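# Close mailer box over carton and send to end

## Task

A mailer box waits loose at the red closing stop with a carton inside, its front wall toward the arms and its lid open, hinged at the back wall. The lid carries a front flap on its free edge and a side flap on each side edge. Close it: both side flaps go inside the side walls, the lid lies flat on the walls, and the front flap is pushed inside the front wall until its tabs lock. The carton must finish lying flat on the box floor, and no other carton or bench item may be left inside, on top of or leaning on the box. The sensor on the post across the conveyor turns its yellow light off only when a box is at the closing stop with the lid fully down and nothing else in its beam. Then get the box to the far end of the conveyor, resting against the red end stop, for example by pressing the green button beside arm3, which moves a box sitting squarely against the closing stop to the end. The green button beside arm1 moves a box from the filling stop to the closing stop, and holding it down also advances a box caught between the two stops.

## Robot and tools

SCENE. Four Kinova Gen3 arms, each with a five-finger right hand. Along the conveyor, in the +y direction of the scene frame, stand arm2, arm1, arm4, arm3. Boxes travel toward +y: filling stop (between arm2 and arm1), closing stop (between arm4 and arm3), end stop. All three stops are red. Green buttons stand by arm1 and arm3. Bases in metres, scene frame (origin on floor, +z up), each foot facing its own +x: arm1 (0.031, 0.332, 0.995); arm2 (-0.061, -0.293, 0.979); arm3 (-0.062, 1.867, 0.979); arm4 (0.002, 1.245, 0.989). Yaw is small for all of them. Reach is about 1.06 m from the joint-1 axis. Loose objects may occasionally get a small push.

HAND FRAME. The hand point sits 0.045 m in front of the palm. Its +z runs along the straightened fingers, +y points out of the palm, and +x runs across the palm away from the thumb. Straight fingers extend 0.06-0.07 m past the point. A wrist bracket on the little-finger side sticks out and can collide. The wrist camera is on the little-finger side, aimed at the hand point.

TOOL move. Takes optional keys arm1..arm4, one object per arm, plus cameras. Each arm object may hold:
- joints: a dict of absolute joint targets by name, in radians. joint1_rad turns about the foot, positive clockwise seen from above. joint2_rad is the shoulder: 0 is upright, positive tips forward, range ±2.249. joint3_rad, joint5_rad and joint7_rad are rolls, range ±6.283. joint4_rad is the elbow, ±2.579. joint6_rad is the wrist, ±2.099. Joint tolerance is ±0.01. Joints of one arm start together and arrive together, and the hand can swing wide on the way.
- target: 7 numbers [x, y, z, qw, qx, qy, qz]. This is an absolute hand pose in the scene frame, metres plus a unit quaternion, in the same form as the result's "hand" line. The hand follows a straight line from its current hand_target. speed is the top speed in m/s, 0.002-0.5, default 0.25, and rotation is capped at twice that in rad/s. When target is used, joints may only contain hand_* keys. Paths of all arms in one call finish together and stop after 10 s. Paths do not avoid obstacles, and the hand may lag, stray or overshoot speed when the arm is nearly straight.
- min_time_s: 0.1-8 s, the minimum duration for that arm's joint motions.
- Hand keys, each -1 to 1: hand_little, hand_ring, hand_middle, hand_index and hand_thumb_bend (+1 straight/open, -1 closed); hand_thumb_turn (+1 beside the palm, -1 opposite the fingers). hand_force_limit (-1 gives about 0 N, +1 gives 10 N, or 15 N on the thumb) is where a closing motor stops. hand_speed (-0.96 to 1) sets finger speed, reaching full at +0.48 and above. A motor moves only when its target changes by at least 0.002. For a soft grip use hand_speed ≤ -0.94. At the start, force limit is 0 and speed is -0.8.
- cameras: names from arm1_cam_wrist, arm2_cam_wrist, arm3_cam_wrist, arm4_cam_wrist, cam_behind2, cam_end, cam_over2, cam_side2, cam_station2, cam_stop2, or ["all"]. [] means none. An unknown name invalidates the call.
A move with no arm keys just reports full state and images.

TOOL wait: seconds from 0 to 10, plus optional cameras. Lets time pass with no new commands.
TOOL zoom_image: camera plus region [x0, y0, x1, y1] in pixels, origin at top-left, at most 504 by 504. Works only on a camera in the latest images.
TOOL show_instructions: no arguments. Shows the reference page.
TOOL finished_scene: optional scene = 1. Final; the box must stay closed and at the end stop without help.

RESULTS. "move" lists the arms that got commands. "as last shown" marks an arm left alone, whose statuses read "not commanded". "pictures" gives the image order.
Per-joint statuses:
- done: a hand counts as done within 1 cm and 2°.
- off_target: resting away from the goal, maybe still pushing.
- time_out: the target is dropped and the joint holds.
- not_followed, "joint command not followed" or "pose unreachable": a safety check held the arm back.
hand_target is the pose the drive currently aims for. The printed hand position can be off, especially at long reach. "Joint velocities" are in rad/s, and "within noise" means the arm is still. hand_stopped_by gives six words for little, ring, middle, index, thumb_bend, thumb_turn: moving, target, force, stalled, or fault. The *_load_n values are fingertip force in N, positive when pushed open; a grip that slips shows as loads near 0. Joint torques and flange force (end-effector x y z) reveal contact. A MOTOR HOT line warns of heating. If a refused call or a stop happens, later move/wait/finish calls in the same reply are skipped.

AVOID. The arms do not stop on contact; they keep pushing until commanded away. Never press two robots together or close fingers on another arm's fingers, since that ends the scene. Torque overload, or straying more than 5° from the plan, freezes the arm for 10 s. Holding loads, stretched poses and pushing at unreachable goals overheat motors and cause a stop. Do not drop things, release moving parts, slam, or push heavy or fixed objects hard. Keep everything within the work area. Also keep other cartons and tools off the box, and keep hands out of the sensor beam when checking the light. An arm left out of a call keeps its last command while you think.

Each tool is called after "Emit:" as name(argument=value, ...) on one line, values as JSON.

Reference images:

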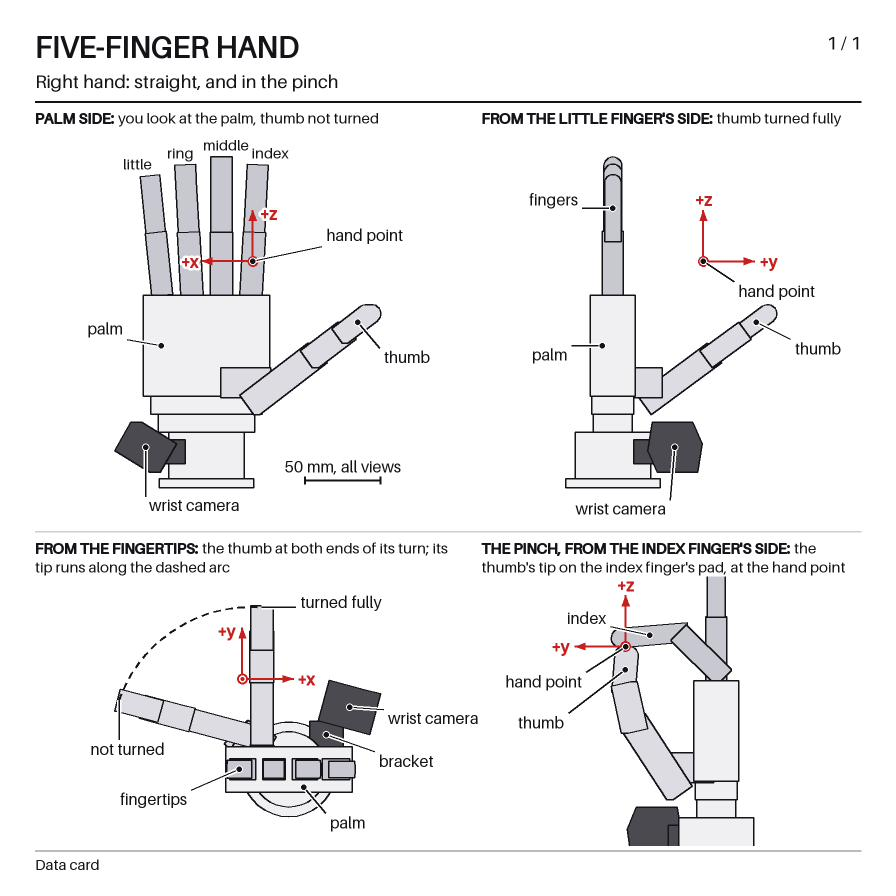

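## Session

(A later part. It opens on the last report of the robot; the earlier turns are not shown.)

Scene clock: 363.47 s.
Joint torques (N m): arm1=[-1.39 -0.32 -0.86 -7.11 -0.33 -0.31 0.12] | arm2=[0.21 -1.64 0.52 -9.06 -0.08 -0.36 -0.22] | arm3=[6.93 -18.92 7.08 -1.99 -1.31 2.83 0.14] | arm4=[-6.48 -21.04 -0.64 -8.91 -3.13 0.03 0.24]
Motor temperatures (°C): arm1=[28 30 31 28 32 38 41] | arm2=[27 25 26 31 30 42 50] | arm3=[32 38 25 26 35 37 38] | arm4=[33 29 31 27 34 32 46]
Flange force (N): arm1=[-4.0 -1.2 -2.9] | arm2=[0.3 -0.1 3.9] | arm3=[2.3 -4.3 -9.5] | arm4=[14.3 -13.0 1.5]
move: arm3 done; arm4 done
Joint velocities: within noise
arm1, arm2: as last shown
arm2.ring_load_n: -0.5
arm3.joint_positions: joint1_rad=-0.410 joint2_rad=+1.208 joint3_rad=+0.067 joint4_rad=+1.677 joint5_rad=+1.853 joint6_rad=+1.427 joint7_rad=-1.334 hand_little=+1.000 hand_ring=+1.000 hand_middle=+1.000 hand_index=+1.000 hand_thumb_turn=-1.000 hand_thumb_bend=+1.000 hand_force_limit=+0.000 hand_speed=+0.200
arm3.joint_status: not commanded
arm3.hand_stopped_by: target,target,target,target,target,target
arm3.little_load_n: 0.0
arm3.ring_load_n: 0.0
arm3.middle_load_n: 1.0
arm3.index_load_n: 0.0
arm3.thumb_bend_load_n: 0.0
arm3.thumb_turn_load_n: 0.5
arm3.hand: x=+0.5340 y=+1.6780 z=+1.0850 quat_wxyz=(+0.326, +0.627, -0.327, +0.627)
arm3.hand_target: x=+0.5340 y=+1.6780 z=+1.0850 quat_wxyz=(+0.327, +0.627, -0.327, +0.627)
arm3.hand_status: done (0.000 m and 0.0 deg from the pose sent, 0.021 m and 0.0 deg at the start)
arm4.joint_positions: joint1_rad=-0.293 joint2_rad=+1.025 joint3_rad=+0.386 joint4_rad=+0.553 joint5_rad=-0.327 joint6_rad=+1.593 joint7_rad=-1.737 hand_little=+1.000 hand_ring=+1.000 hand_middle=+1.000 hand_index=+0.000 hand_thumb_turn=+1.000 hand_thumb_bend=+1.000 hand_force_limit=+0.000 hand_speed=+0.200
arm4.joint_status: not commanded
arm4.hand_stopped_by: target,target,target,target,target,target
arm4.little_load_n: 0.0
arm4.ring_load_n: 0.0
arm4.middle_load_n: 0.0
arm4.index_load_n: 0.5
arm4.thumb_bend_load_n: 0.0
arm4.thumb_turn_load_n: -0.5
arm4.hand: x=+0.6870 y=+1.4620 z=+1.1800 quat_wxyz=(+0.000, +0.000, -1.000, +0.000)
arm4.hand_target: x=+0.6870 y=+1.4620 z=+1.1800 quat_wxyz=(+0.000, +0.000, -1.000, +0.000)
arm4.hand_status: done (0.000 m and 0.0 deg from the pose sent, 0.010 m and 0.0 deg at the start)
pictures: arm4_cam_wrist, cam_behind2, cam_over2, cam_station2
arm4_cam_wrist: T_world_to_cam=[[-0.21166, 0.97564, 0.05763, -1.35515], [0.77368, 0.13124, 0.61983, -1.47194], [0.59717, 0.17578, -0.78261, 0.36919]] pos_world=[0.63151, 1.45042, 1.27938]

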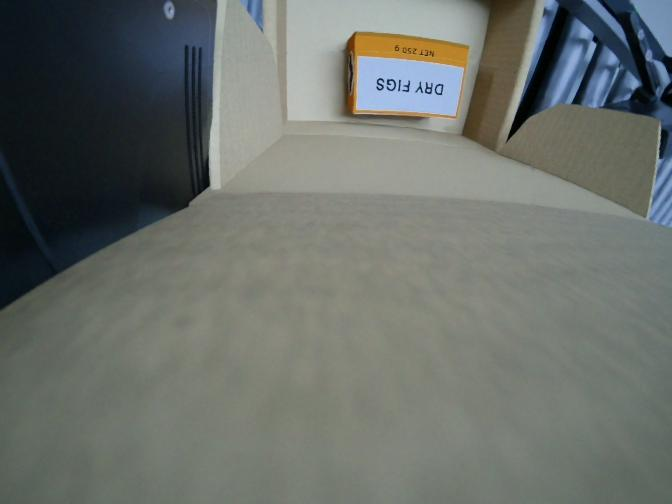

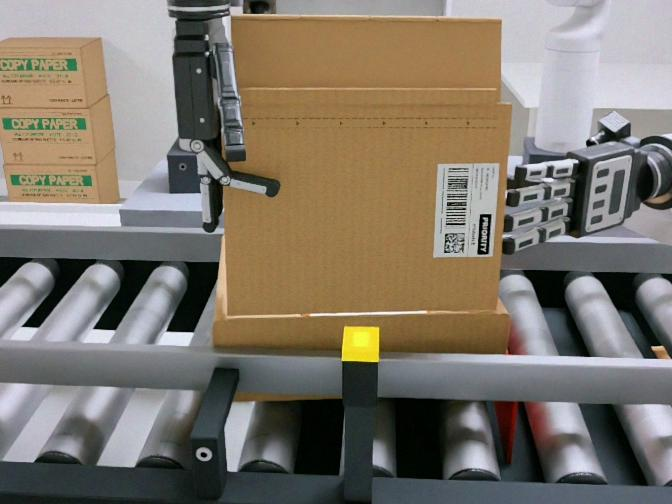

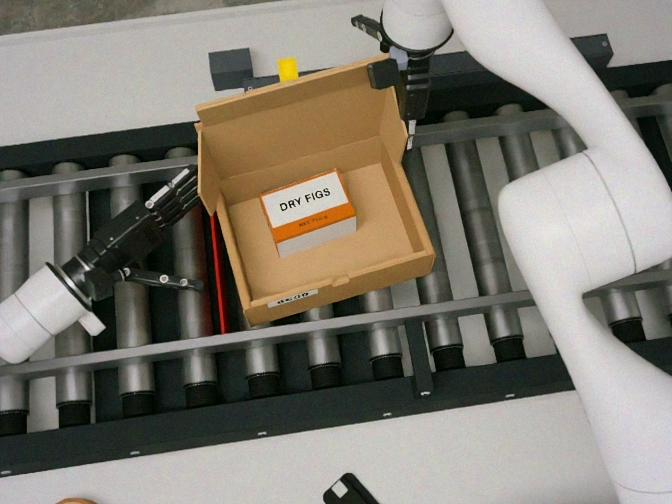

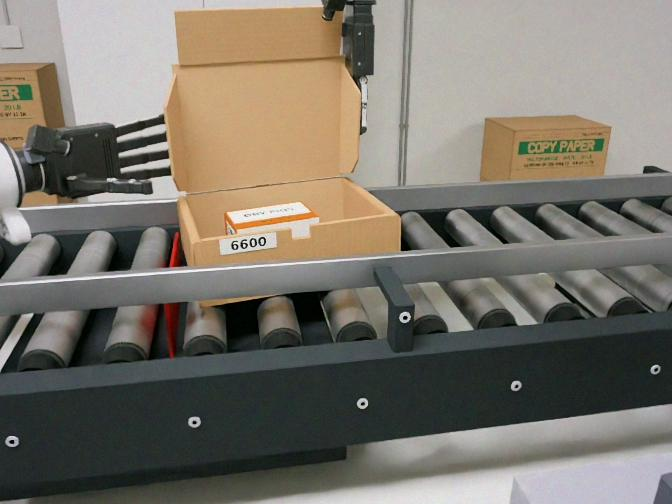

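Emit:
move(arm4={"target": [0.648, 1.467, 1.182, 0.1305, 0, 0.9914, 0], "speed": 0.1}, arm3={"target": [0.520, 1.682, 1.085, 0.3265, 0.6272, -0.3265, 0.6272], "speed": 0.1}, cameras=["cam_over2", "cam_behind2", "cam_station2", "arm4_cam_wrist"])

Scene clock: 388.60 s.
Joint torques (N m): arm1=[-1.42 -0.33 -0.88 -7.14 -0.32 -0.33 0.1] | arm2=[0.24 -1.57 0.5 -9.12 -0.09 -0.34 -0.22] | arm3=[7.4 -22.33 9.99 -2.99 -0.85 5.27 0.19] | arm4=[-9.32 -14.68 -3.57 -9.4 -3.56 -0.89 0.34]
Motor temperatures (°C): arm1=[28 30 31 28 32 37 41] | arm2=[27 25 26 31 30 42 50] | arm3=[32 38 25 26 35 37 38] | arm4=[33 29 31 27 34 32 46]
Flange force (N): arm1=[-4.0 -1.3 -2.8] | arm2=[0.5 -0.2 4.3] | arm3=[-4.3 -4.1 -11.0] | arm4=[5.1 -17.5 -6.9]
move: arm3 done; arm4 done
Joint velocities: within noise
arm1.joint_positions: joint1_rad=+0.683 joint2_rad=-0.494 joint3_rad=-0.032 joint4_rad=+1.553 joint5_rad=-0.076 joint6_rad=+2.041 joint7_rad=-1.728 hand_little=+1.000 hand_ring=+1.000 hand_middle=+1.000 hand_index=+1.000 hand_thumb_turn=+1.000 hand_thumb_bend=+1.000 hand_force_limit=+0.000 hand_speed=-0.800
arm1.joint_status: not commanded
arm1.hand_stopped_by: target,target,target,target,target,target
arm1.little_load_n: 0.5
arm1.ring_load_n: -0.5
arm1.middle_load_n: 0.0
arm1.index_load_n: 0.0
arm1.thumb_bend_load_n: 0.0
arm1.thumb_turn_load_n: 0.5
arm1.hand: x=+0.1701 y=+0.3083 z=+1.4863 quat_wxyz=(-0.021, -0.348, -0.937, -0.020)
arm1.hand_target: x=+0.1701 y=+0.3083 z=+1.4863 quat_wxyz=(-0.021, -0.348, -0.937, -0.020)
arm1.hand_status: not commanded
arm2.joint_positions: joint1_rad=-0.434 joint2_rad=-0.363 joint3_rad=-0.120 joint4_rad=+1.537 joint5_rad=-0.061 joint6_rad=+1.933 joint7_rad=-2.051 hand_little=+1.000 hand_ring=+1.000 hand_middle=+1.000 hand_index=+1.000 hand_thumb_turn=+1.000 hand_thumb_bend=+1.000 hand_force_limit=+0.000 hand_speed=-0.800
arm2.joint_status: not commanded
arm2.hand_stopped_by: target,target,target,target,target,target
arm2.little_load_n: 0.0
arm2.ring_load_n: 0.0
arm2.middle_load_n: 0.0
arm2.index_load_n: 0.0
arm2.thumb_bend_load_n: 0.0
arm2.thumb_turn_load_n: 0.0
arm2.hand: x=+0.1101 y=-0.1672 z=+1.4577 quat_wxyz=(-0.007, -0.007, -1.000, -0.013)
arm2.hand_target: x=+0.1101 y=-0.1672 z=+1.4577 quat_wxyz=(-0.007, -0.007, -1.000, -0.013)
arm2.hand_status: not commanded
arm3.joint_positions: joint1_rad=-0.423 joint2_rad=+1.200 joint3_rad=+0.060 joint4_rad=+1.722 joint5_rad=+1.844 joint6_rad=+1.447 joint7_rad=-1.367 hand_little=+1.000 hand_ring=+1.000 hand_middle=+1.000 hand_index=+1.000 hand_thumb_turn=-1.000 hand_thumb_bend=+1.000 hand_force_limit=+0.000 hand_speed=+0.200
arm3.joint_status: not commanded
arm3.hand_stopped_by: target,target,target,target,target,target
arm3.little_load_n: 0.0
arm3.ring_load_n: -0.5
arm3.middle_load_n: 1.0
arm3.index_load_n: 0.0
arm3.thumb_bend_load_n: 0.0
arm3.thumb_turn_load_n: 0.0
arm3.hand: x=+0.5200 y=+1.6820 z=+1.0850 quat_wxyz=(+0.327, +0.627, -0.327, +0.627)
arm3.hand_target: x=+0.5200 y=+1.6820 z=+1.0850 quat_wxyz=(+0.327, +0.627, -0.327, +0.627)
arm3.hand_status: done (0.000 m and 0.0 deg from the pose sent, 0.015 m and 0.0 deg at the start)
arm4.joint_positions: joint1_rad=-0.501 joint2_rad=+0.706 joint3_rad=+0.437 joint4_rad=+1.287 joint5_rad=-0.258 joint6_rad=+0.948 joint7_rad=-1.713 hand_little=+1.000 hand_ring=+1.000 hand_middle=+1.000 hand_index=+0.000 hand_thumb_turn=+1.000 hand_thumb_bend=+1.000 hand_force_limit=+0.000 hand_speed=+0.200
arm4.joint_status: not commanded
arm4.hand_stopped_by: target,target,target,target,target,target
arm4.little_load_n: 0.0
arm4.ring_load_n: 0.0
arm4.middle_load_n: 0.0
arm4.index_load_n: 0.5
arm4.thumb_bend_load_n: 0.0
arm4.thumb_turn_load_n: 0.0
arm4.hand: x=+0.6480 y=+1.4670 z=+1.1820 quat_wxyz=(-0.131, +0.000, -0.991, +0.000)
arm4.hand_target: x=+0.6480 y=+1.4670 z=+1.1820 quat_wxyz=(-0.131, +0.000, -0.991, +0.000)
arm4.hand_status: done (0.000 m and 0.0 deg from the pose sent, 0.039 m and 15.0 deg at the start)
pictures: arm4_cam_wrist, cam_behind2, cam_over2, cam_station2
arm4_cam_wrist: T_world_to_cam=[[-0.2193, 0.97566, 0.00096, -1.29649], [0.5869, 0.13114, 0.79897, -1.53419], [0.77939, 0.17578, -0.60137, 0.06087]] pos_world=[0.56866, 1.45542, 1.26361]

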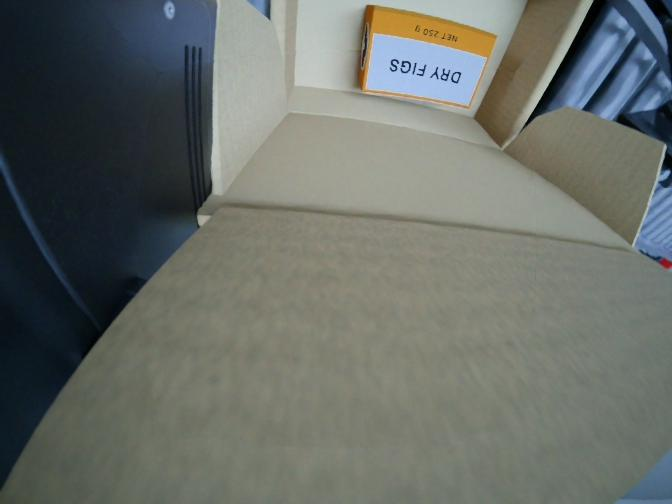

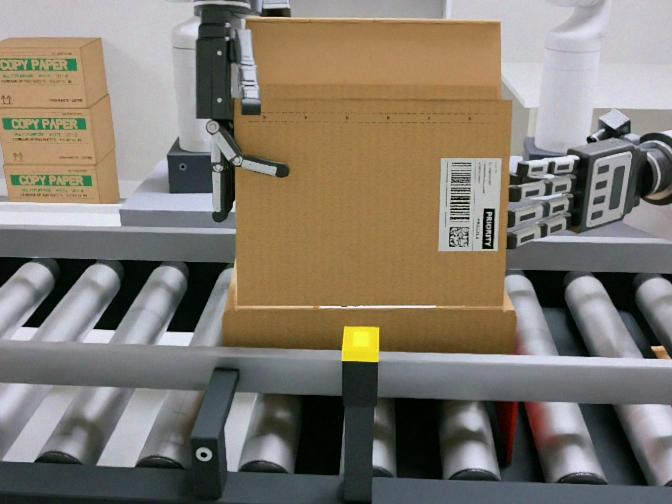

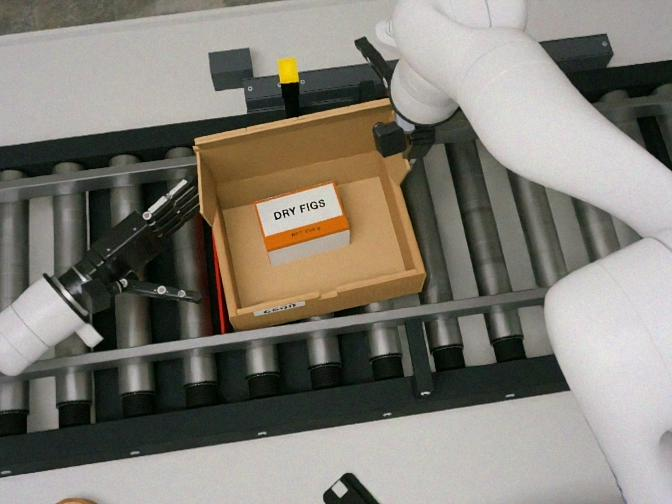

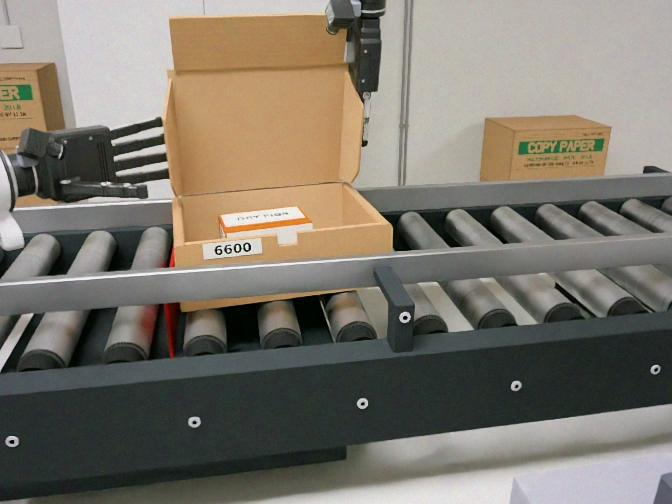

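Emit:
move(arm4={"target": [0.610, 1.467, 1.174, 0.2588, 0, 0.9659, 0], "speed": 0.1}, arm3={"target": [0.500, 1.682, 1.072, 0.3265, 0.6272, -0.3265, 0.6272], "speed": 0.1}, cameras=["cam_over2", "cam_behind2", "cam_station2", "cam_side2"])

Scene clock: 396.10 s.
Joint torques (N m): arm1=[-1.43 -0.36 -0.86 -7.12 -0.34 -0.32 0.11] | arm2=[0.23 -1.59 0.5 -9.09 -0.08 -0.34 -0.2] | arm3=[7.53 -20.55 9.37 -1.13 -2.07 4.85 0.22] | arm4=[-7.28 -12.84 -2.22 -10.18 -1.43 -1.9 0.31]
Motor temperatures (°C): arm1=[28 30 31 28 32 37 41] | arm2=[27 25 26 31 30 42 50] | arm3=[32 39 25 26 35 37 38] | arm4=[33 29 31 27 34 32 46]
Flange force (N): arm1=[-4.1 -1.2 -2.9] | arm2=[0.4 -0.1 4.1] | arm3=[-2.9 -6.4 -9.1] | arm4=[2.5 -17.8 -5.0]
move: arm3 done; arm4 done
Joint velocities: within noise
arm1, arm2: as last shown
arm1.little_load_n: 0.0
arm1.ring_load_n: 0.0
arm1.thumb_turn_load_n: 0.0
arm3.joint_positions: joint1_rad=-0.433 joint2_rad=+1.222 joint3_rad=+0.052 joint4_rad=+1.774 joint5_rad=+1.840 joint6_rad=+1.475 joint7_rad=-1.435 hand_little=+1.000 hand_ring=+1.000 hand_middle=+1.000 hand_index=+1.000 hand_thumb_turn=-1.000 hand_thumb_bend=+1.000 hand_force_limit=+0.000 hand_speed=+0.200
arm3.joint_status: not commanded
arm3.hand_stopped_by: target,target,target,target,target,target
arm3.little_load_n: 0.0
arm3.ring_load_n: 0.0
arm3.middle_load_n: 1.5
arm3.index_load_n: 0.0
arm3.thumb_bend_load_n: 0.0
arm3.thumb_turn_load_n: 0.5
arm3.hand: x=+0.5000 y=+1.6820 z=+1.0720 quat_wxyz=(+0.327, +0.627, -0.327, +0.627)
arm3.hand_target: x=+0.5000 y=+1.6820 z=+1.0720 quat_wxyz=(+0.326, +0.627, -0.327, +0.627)
arm3.hand_status: done (0.000 m and 0.0 deg from the pose sent, 0.024 m and 0.0 deg at the start)
arm4.joint_positions: joint1_rad=-0.701 joint2_rad=+0.561 joint3_rad=+0.519 joint4_rad=+1.766 joint5_rad=-0.200 joint6_rad=+0.383 joint7_rad=-1.795 hand_little=+1.000 hand_ring=+1.000 hand_middle=+1.000 hand_index=+0.000 hand_thumb_turn=+1.000 hand_thumb_bend=+1.000 hand_force_limit=+0.000 hand_speed=+0.200
arm4.joint_status: not commanded
arm4.hand_stopped_by: target,target,target,target,target,target
arm4.little_load_n: 0.0
arm4.ring_load_n: 0.0
arm4.middle_load_n: 0.0
arm4.index_load_n: 0.0
arm4.thumb_bend_load_n: 0.0
arm4.thumb_turn_load_n: 0.0
arm4.hand: x=+0.6100 y=+1.4670 z=+1.1740 quat_wxyz=(-0.259, +0.000, -0.966, +0.000)
arm4.hand_target: x=+0.6100 y=+1.4670 z=+1.1740 quat_wxyz=(-0.259, +0.000, -0.966, +0.000)
arm4.hand_status: done (0.000 m and 0.0 deg from the pose sent, 0.039 m and 15.0 deg at the start)
pictures: cam_behind2, cam_over2, cam_side2, cam_station2

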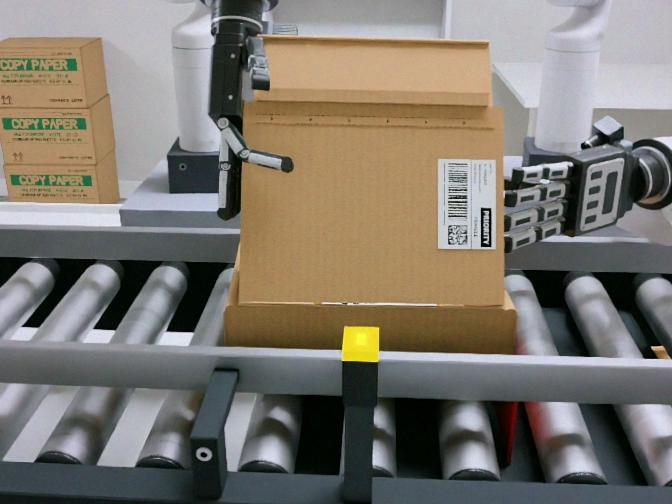

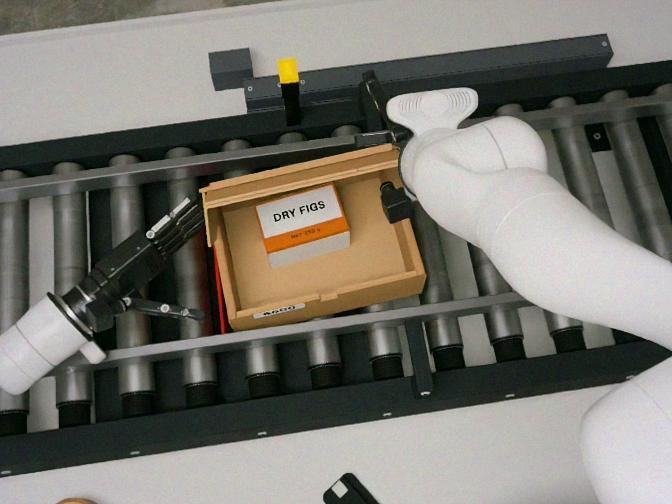

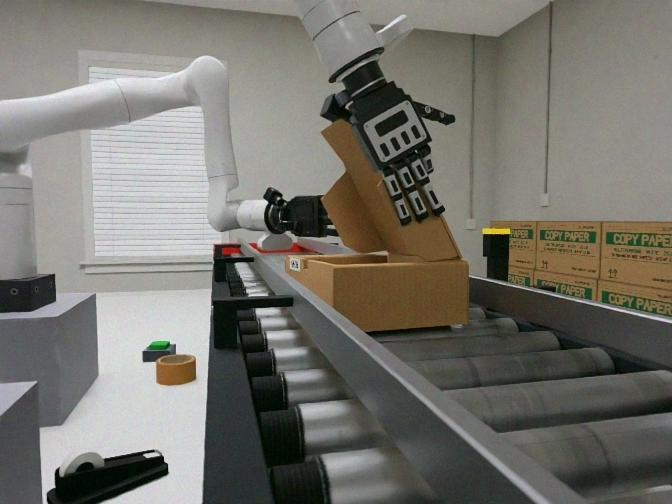

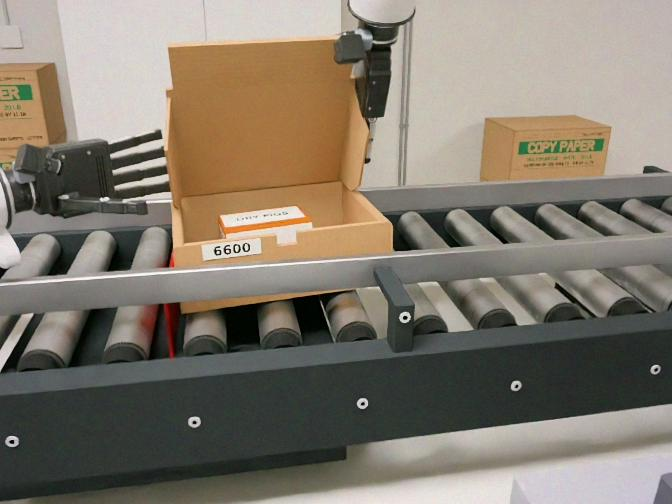

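Emit:
move(arm4={"target": [0.5755, 1.467, 1.157, 0.3827, 0, 0.9239, 0], "speed": 0.1}, arm3={"target": [0.483, 1.682, 1.056, 0.3265, 0.6272, -0.3265, 0.6272], "speed": 0.1}, cameras=["cam_over2", "cam_behind2", "cam_station2", "cam_side2"])

Scene clock: 405.30 s.
Joint torques (N m): arm1=[-1.37 -0.31 -0.89 -7.13 -0.34 -0.31 0.1] | arm2=[0.2 -1.58 0.5 -9.04 -0.05 -0.37 -0.21] | arm3=[15.81 -3.79 2.65 7.56 -8.22 -5.16 0.25] | arm4=[-18.7 -2.56 -15.58 -5.07 2.86 2.2 1.21]
Motor temperatures (°C): arm1=[28 30 31 28 32 37 41] | arm2=[27 25 26 31 30 42 50] | arm3=[32 38 25 26 35 38 38] | arm4=[33 29 31 27 34 32 46]
Flange force (N): arm1=[-4.0 -1.4 -2.8] | arm2=[0.4 -0.2 3.8] | arm3=[23.3 -21.3 -11.8] | arm4=[-19.5 -41.5 -11.2]
move: arm3 done; arm4 done
Joint velocities: within noise
arm1, arm2: as last shown
arm3.joint_positions: joint1_rad=-0.441 joint2_rad=+1.255 joint3_rad=+0.045 joint4_rad=+1.809 joint5_rad=+1.834 joint6_rad=+1.501 joint7_rad=-1.498 hand_little=+1.000 hand_ring=+1.000 hand_middle=+1.000 hand_index=+1.000 hand_thumb_turn=-1.000 hand_thumb_bend=+1.000 hand_force_limit=+0.000 hand_speed=+0.200
arm3.joint_status: not commanded
arm3.hand_stopped_by: target,target,target,target,target,target
arm3.little_load_n: 0.0
arm3.ring_load_n: 0.0
arm3.middle_load_n: 4.0
arm3.index_load_n: 0.0
arm3.thumb_bend_load_n: 0.0
arm3.thumb_turn_load_n: 0.5
arm3.hand: x=+0.4830 y=+1.6820 z=+1.0560 quat_wxyz=(+0.326, +0.627, -0.326, +0.627)
arm3.hand_target: x=+0.4830 y=+1.6820 z=+1.0560 quat_wxyz=(+0.326, +0.627, -0.326, +0.627)
arm3.hand_status: done (0.000 m and 0.0 deg from the pose sent, 0.023 m and 0.0 deg at the start)
arm4.joint_positions: joint1_rad=-0.915 joint2_rad=+0.605 joint3_rad=+0.635 joint4_rad=+2.136 joint5_rad=-0.241 joint6_rad=-0.206 joint7_rad=-1.886 hand_little=+1.000 hand_ring=+1.000 hand_middle=+1.000 hand_index=+0.000 hand_thumb_turn=+1.000 hand_thumb_bend=+1.000 hand_force_limit=+0.000 hand_speed=+0.200
arm4.joint_status: not commanded
arm4.hand_stopped_by: target,target,target,target,target,target
arm4.little_load_n: 0.0
arm4.ring_load_n: 0.0
arm4.middle_load_n: 0.0
arm4.index_load_n: -0.5
arm4.thumb_bend_load_n: 0.0
arm4.thumb_turn_load_n: 0.0
arm4.hand: x=+0.5755 y=+1.4670 z=+1.1570 quat_wxyz=(-0.383, +0.000, -0.924, +0.000)
arm4.hand_target: x=+0.5755 y=+1.4670 z=+1.1570 quat_wxyz=(-0.383, +0.000, -0.924, +0.000)
arm4.hand_status: done (0.000 m and 0.0 deg from the pose sent, 0.038 m and 15.0 deg at the start)
pictures: cam_behind2, cam_over2, cam_side2, cam_station2

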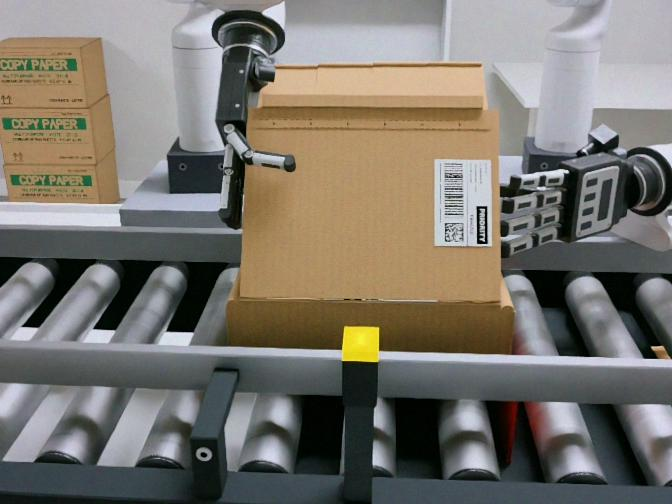

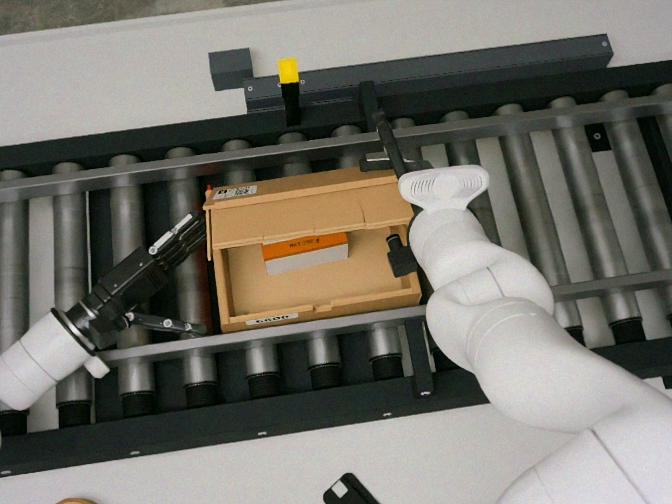

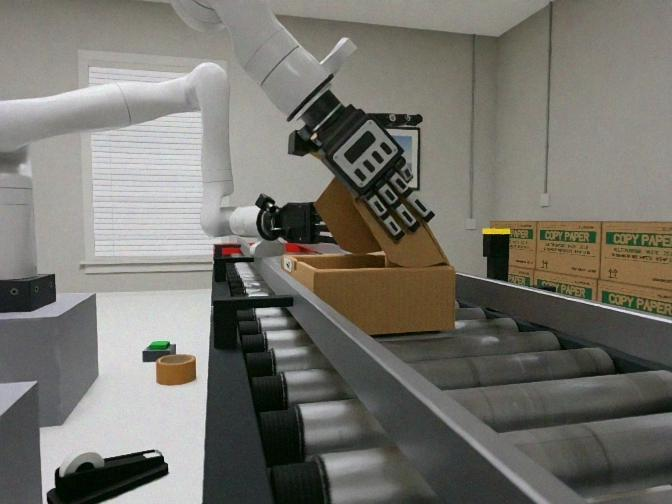

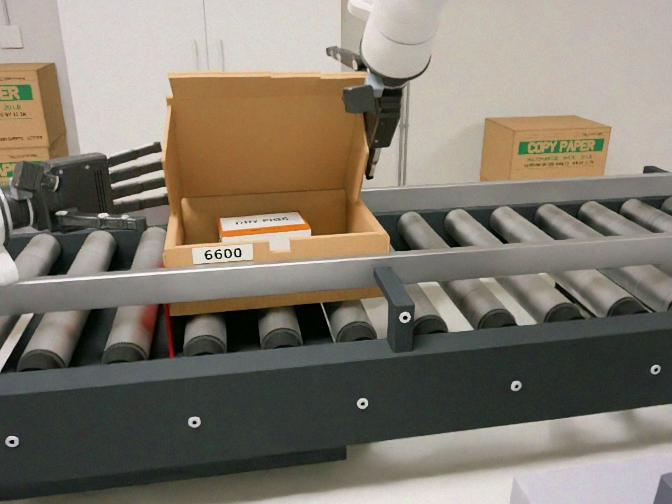

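Emit:
zoom_image(camera="cam_station2", region=[80, 50, 450, 330])

Emit:
zoom_image(camera="cam_over2", region=[150, 150, 450, 350])

Emit:
zoom_image(camera="cam_behind2", region=[180, 50, 600, 370])

Emit:
zoom_image(camera="cam_side2", region=[200, 100, 500, 350])

Scaled by 1.362 from the camera's image (finer frame: 960x720).

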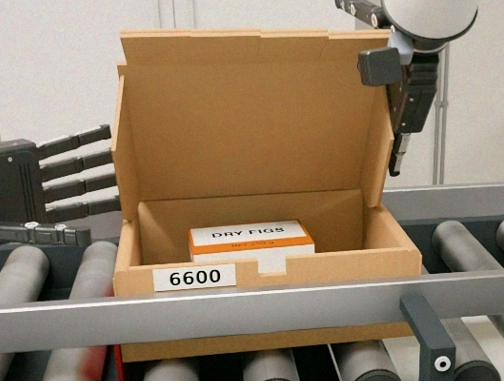

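Scaled by 1.680 from the camera's image (finer frame: 960x720).

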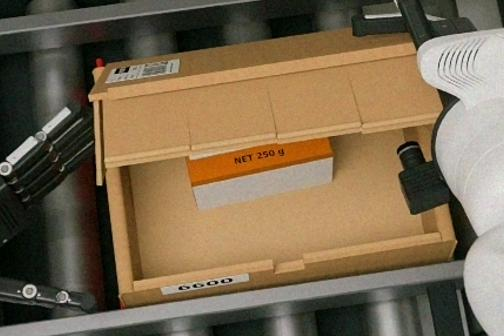

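Scaled by 1.200 from the camera's image (finer frame: 960x720).

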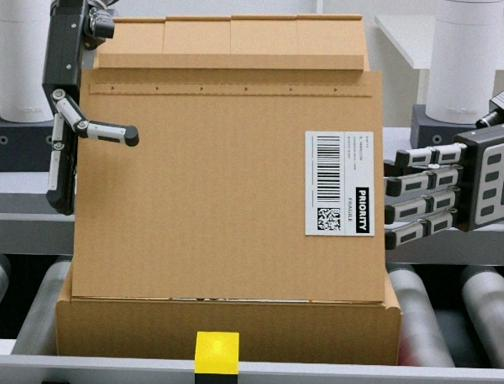

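Scaled by 1.680 from the camera's image (finer frame: 960x720).

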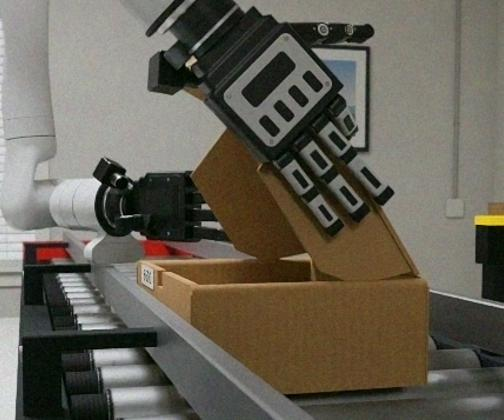

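Emit:
move(cameras=["arm3_cam_wrist", "cam_stop2", "arm4_cam_wrist", "cam_over2"])

Emit:
zoom_image(camera="cam_stop2", region=[80, 0, 480, 300])

Emit:
zoom_image(camera="cam_over2", region=[180, 160, 280, 340])

Scene clock: 433.07 s.
Joint torques (N m): arm1=[-1.38 -0.34 -0.87 -7.11 -0.34 -0.32 0.1] | arm2=[0.21 -1.59 0.51 -9.08 -0.09 -0.33 -0.18] | arm3=[15.82 -3.75 2.65 7.55 -8.23 -5.16 0.3] | arm4=[-18.68 -2.52 -15.68 -5.06 2.85 2.25 1.19]
Motor temperatures (°C): arm1=[28 30 30 28 32 37 41] | arm2=[27 24 26 31 30 42 50] | arm3=[33 38 25 26 36 38 38] | arm4=[34 29 31 27 34 32 46]
Flange force (N): arm1=[-4.1 -1.3 -2.9] | arm2=[0.4 -0.1 4.1] | arm3=[23.4 -21.2 -11.9] | arm4=[-19.5 -41.4 -11.5]
Joint velocities: within noise
arm1.joint_positions: joint1_rad=+0.683 joint2_rad=-0.494 joint3_rad=-0.032 joint4_rad=+1.553 joint5_rad=-0.076 joint6_rad=+2.041 joint7_rad=-1.728 hand_little=+1.000 hand_ring=+1.000 hand_middle=+1.000 hand_index=+1.000 hand_thumb_turn=+1.000 hand_thumb_bend=+1.000 hand_force_limit=+0.000 hand_speed=-0.800
arm1.joint_status: not commanded
arm1.hand_stopped_by: target,target,target,target,target,target
arm1.little_load_n: 0.0
arm1.ring_load_n: 0.0
arm1.middle_load_n: 0.0
arm1.index_load_n: 0.0
arm1.thumb_bend_load_n: 0.0
arm1.thumb_turn_load_n: 0.0
arm1.hand: x=+0.1701 y=+0.3083 z=+1.4863 quat_wxyz=(-0.021, -0.348, -0.937, -0.020) (m; scene frame)
arm1.hand_target: x=+0.1701 y=+0.3083 z=+1.4863 quat_wxyz=(-0.021, -0.348, -0.937, -0.020) (m; scene frame)
arm1.hand_status: not commanded
arm2.joint_positions: joint1_rad=-0.434 joint2_rad=-0.363 joint3_rad=-0.120 joint4_rad=+1.537 joint5_rad=-0.061 joint6_rad=+1.933 joint7_rad=-2.051 hand_little=+1.000 hand_ring=+1.000 hand_middle=+1.000 hand_index=+1.000 hand_thumb_turn=+1.000 hand_thumb_bend=+1.000 hand_force_limit=+0.000 hand_speed=-0.800
arm2.joint_status: not commanded
arm2.hand_stopped_by: target,target,target,target,target,target
arm2.little_load_n: 0.0
arm2.ring_load_n: 0.0
arm2.middle_load_n: 0.0
arm2.index_load_n: 0.0
arm2.thumb_bend_load_n: 0.0
arm2.thumb_turn_load_n: 0.0
arm2.hand: x=+0.1101 y=-0.1672 z=+1.4577 quat_wxyz=(-0.007, -0.007, -1.000, -0.013) (m; scene frame)
arm2.hand_target: x=+0.1101 y=-0.1672 z=+1.4577 quat_wxyz=(-0.007, -0.007, -1.000, -0.013) (m; scene frame)
arm2.hand_status: not commanded
arm3.joint_positions: joint1_rad=-0.441 joint2_rad=+1.255 joint3_rad=+0.045 joint4_rad=+1.809 joint5_rad=+1.834 joint6_rad=+1.501 joint7_rad=-1.498 hand_little=+1.000 hand_ring=+1.000 hand_middle=+1.000 hand_index=+1.000 hand_thumb_turn=-1.000 hand_thumb_bend=+1.000 hand_force_limit=+0.000 hand_speed=+0.200
arm3.joint_status: not commanded
arm3.hand_stopped_by: target,target,target,target,target,target
arm3.little_load_n: 0.0
arm3.ring_load_n: 0.0
arm3.middle_load_n: 4.5
arm3.index_load_n: 0.0
arm3.thumb_bend_load_n: 0.0
arm3.thumb_turn_load_n: 0.5
arm3.hand: x=+0.4830 y=+1.6820 z=+1.0560 quat_wxyz=(+0.327, +0.627, -0.327, +0.627) (m; scene frame)
arm3.hand_target: x=+0.4830 y=+1.6820 z=+1.0560 quat_wxyz=(+0.327, +0.627, -0.327, +0.627) (m; scene frame)
arm3.hand_status: done (0.000 m and 0.0 deg from the pose sent, 0.023 m and 0.0 deg at the start)
arm4.joint_positions: joint1_rad=-0.915 joint2_rad=+0.605 joint3_rad=+0.634 joint4_rad=+2.136 joint5_rad=-0.241 joint6_rad=-0.206 joint7_rad=-1.886 hand_little=+1.000 hand_ring=+1.000 hand_middle=+1.000 hand_index=+0.000 hand_thumb_turn=+1.000 hand_thumb_bend=+1.000 hand_force_limit=+0.000 hand_speed=+0.200
arm4.joint_status: not commanded
arm4.hand_stopped_by: target,target,target,target,target,target
arm4.little_load_n: 0.0
arm4.ring_load_n: 0.0
arm4.middle_load_n: 0.0
arm4.index_load_n: -0.5
arm4.thumb_bend_load_n: 0.0
arm4.thumb_turn_load_n: 0.0
arm4.hand: x=+0.5755 y=+1.4670 z=+1.1570 quat_wxyz=(-0.383, +0.000, -0.924, +0.000) (m; scene frame)
arm4.hand_target: x=+0.5755 y=+1.4670 z=+1.1570 quat_wxyz=(-0.383, +0.000, -0.924, +0.000) (m; scene frame)
arm4.hand_status: done (0.000 m and 0.0 deg from the pose sent, 0.038 m and 15.0 deg at the start)
pictures: arm3_cam_wrist, arm4_cam_wrist, cam_over2, cam_stop2
camera_calibration:
arm3_cam_wrist: T_world_to_cam=[[-0.79089, -0.53488, 0.29732, 0.96197], [-0.47117, 0.22221, -0.85359, 0.76849], [0.3905, -0.81518, -0.42777, 1.75001]] pos_world=[0.43952, 1.77036, 1.11856]
arm4_cam_wrist: T_world_to_cam=[[-0.1904, 0.97566, -0.10882, -1.202], [0.10877, 0.13114, 0.98538, -1.41218], [0.97566, 0.17578, -0.13109, -0.55466]] pos_world=[0.46591, 1.45542, 1.18801]

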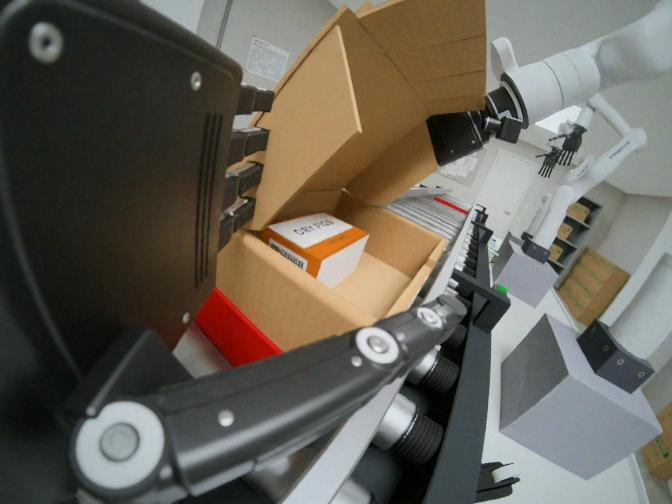

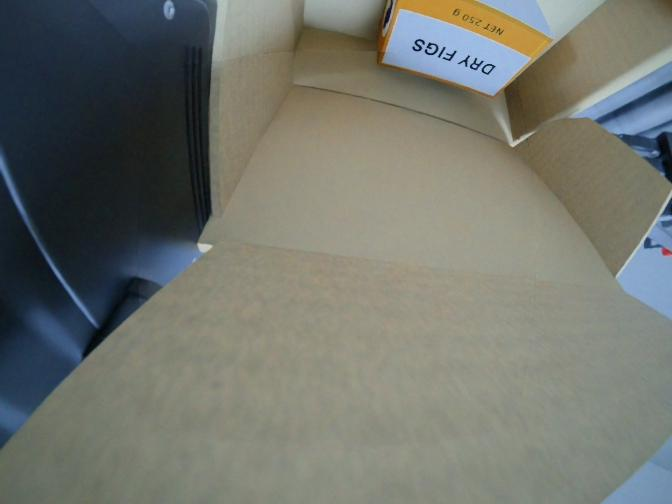

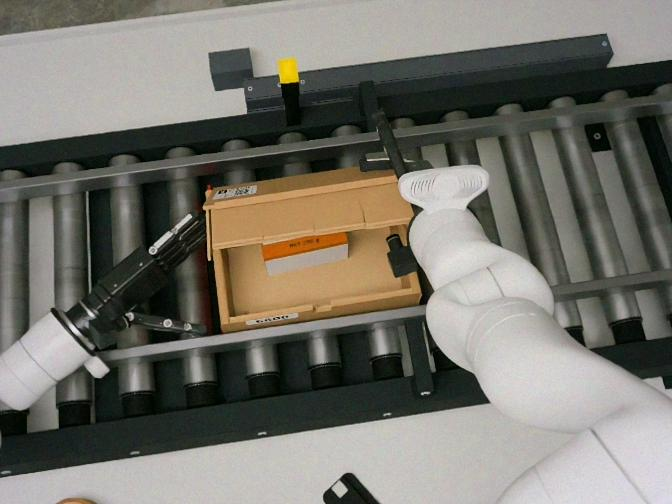

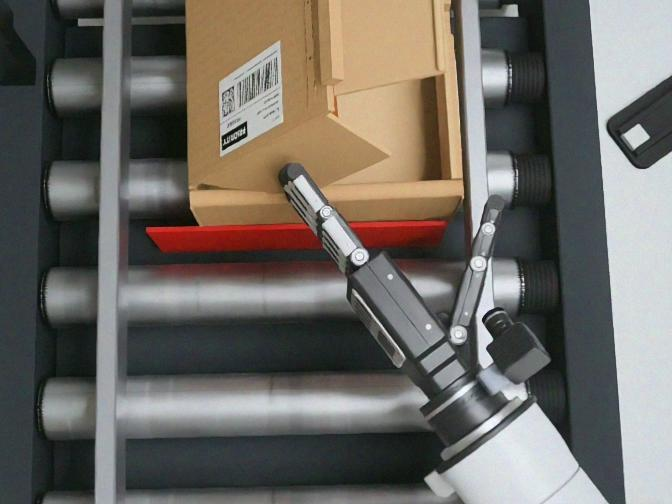

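Scaled by 1.260 from the camera's image (finer frame: 960x720).

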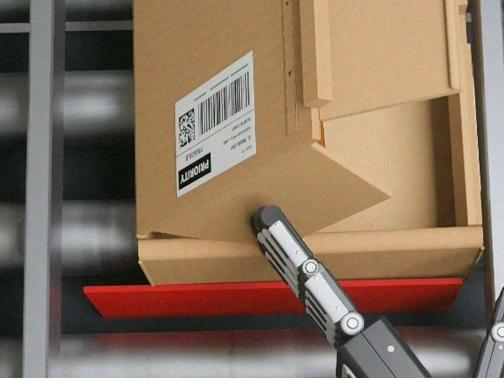

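Scaled by 2.800 from the camera's image (finer frame: 960x720).

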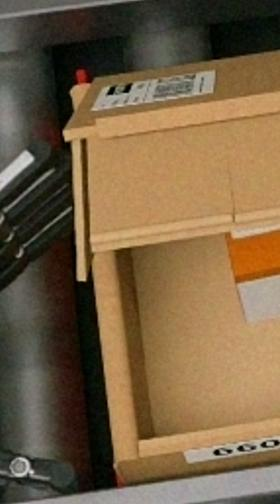

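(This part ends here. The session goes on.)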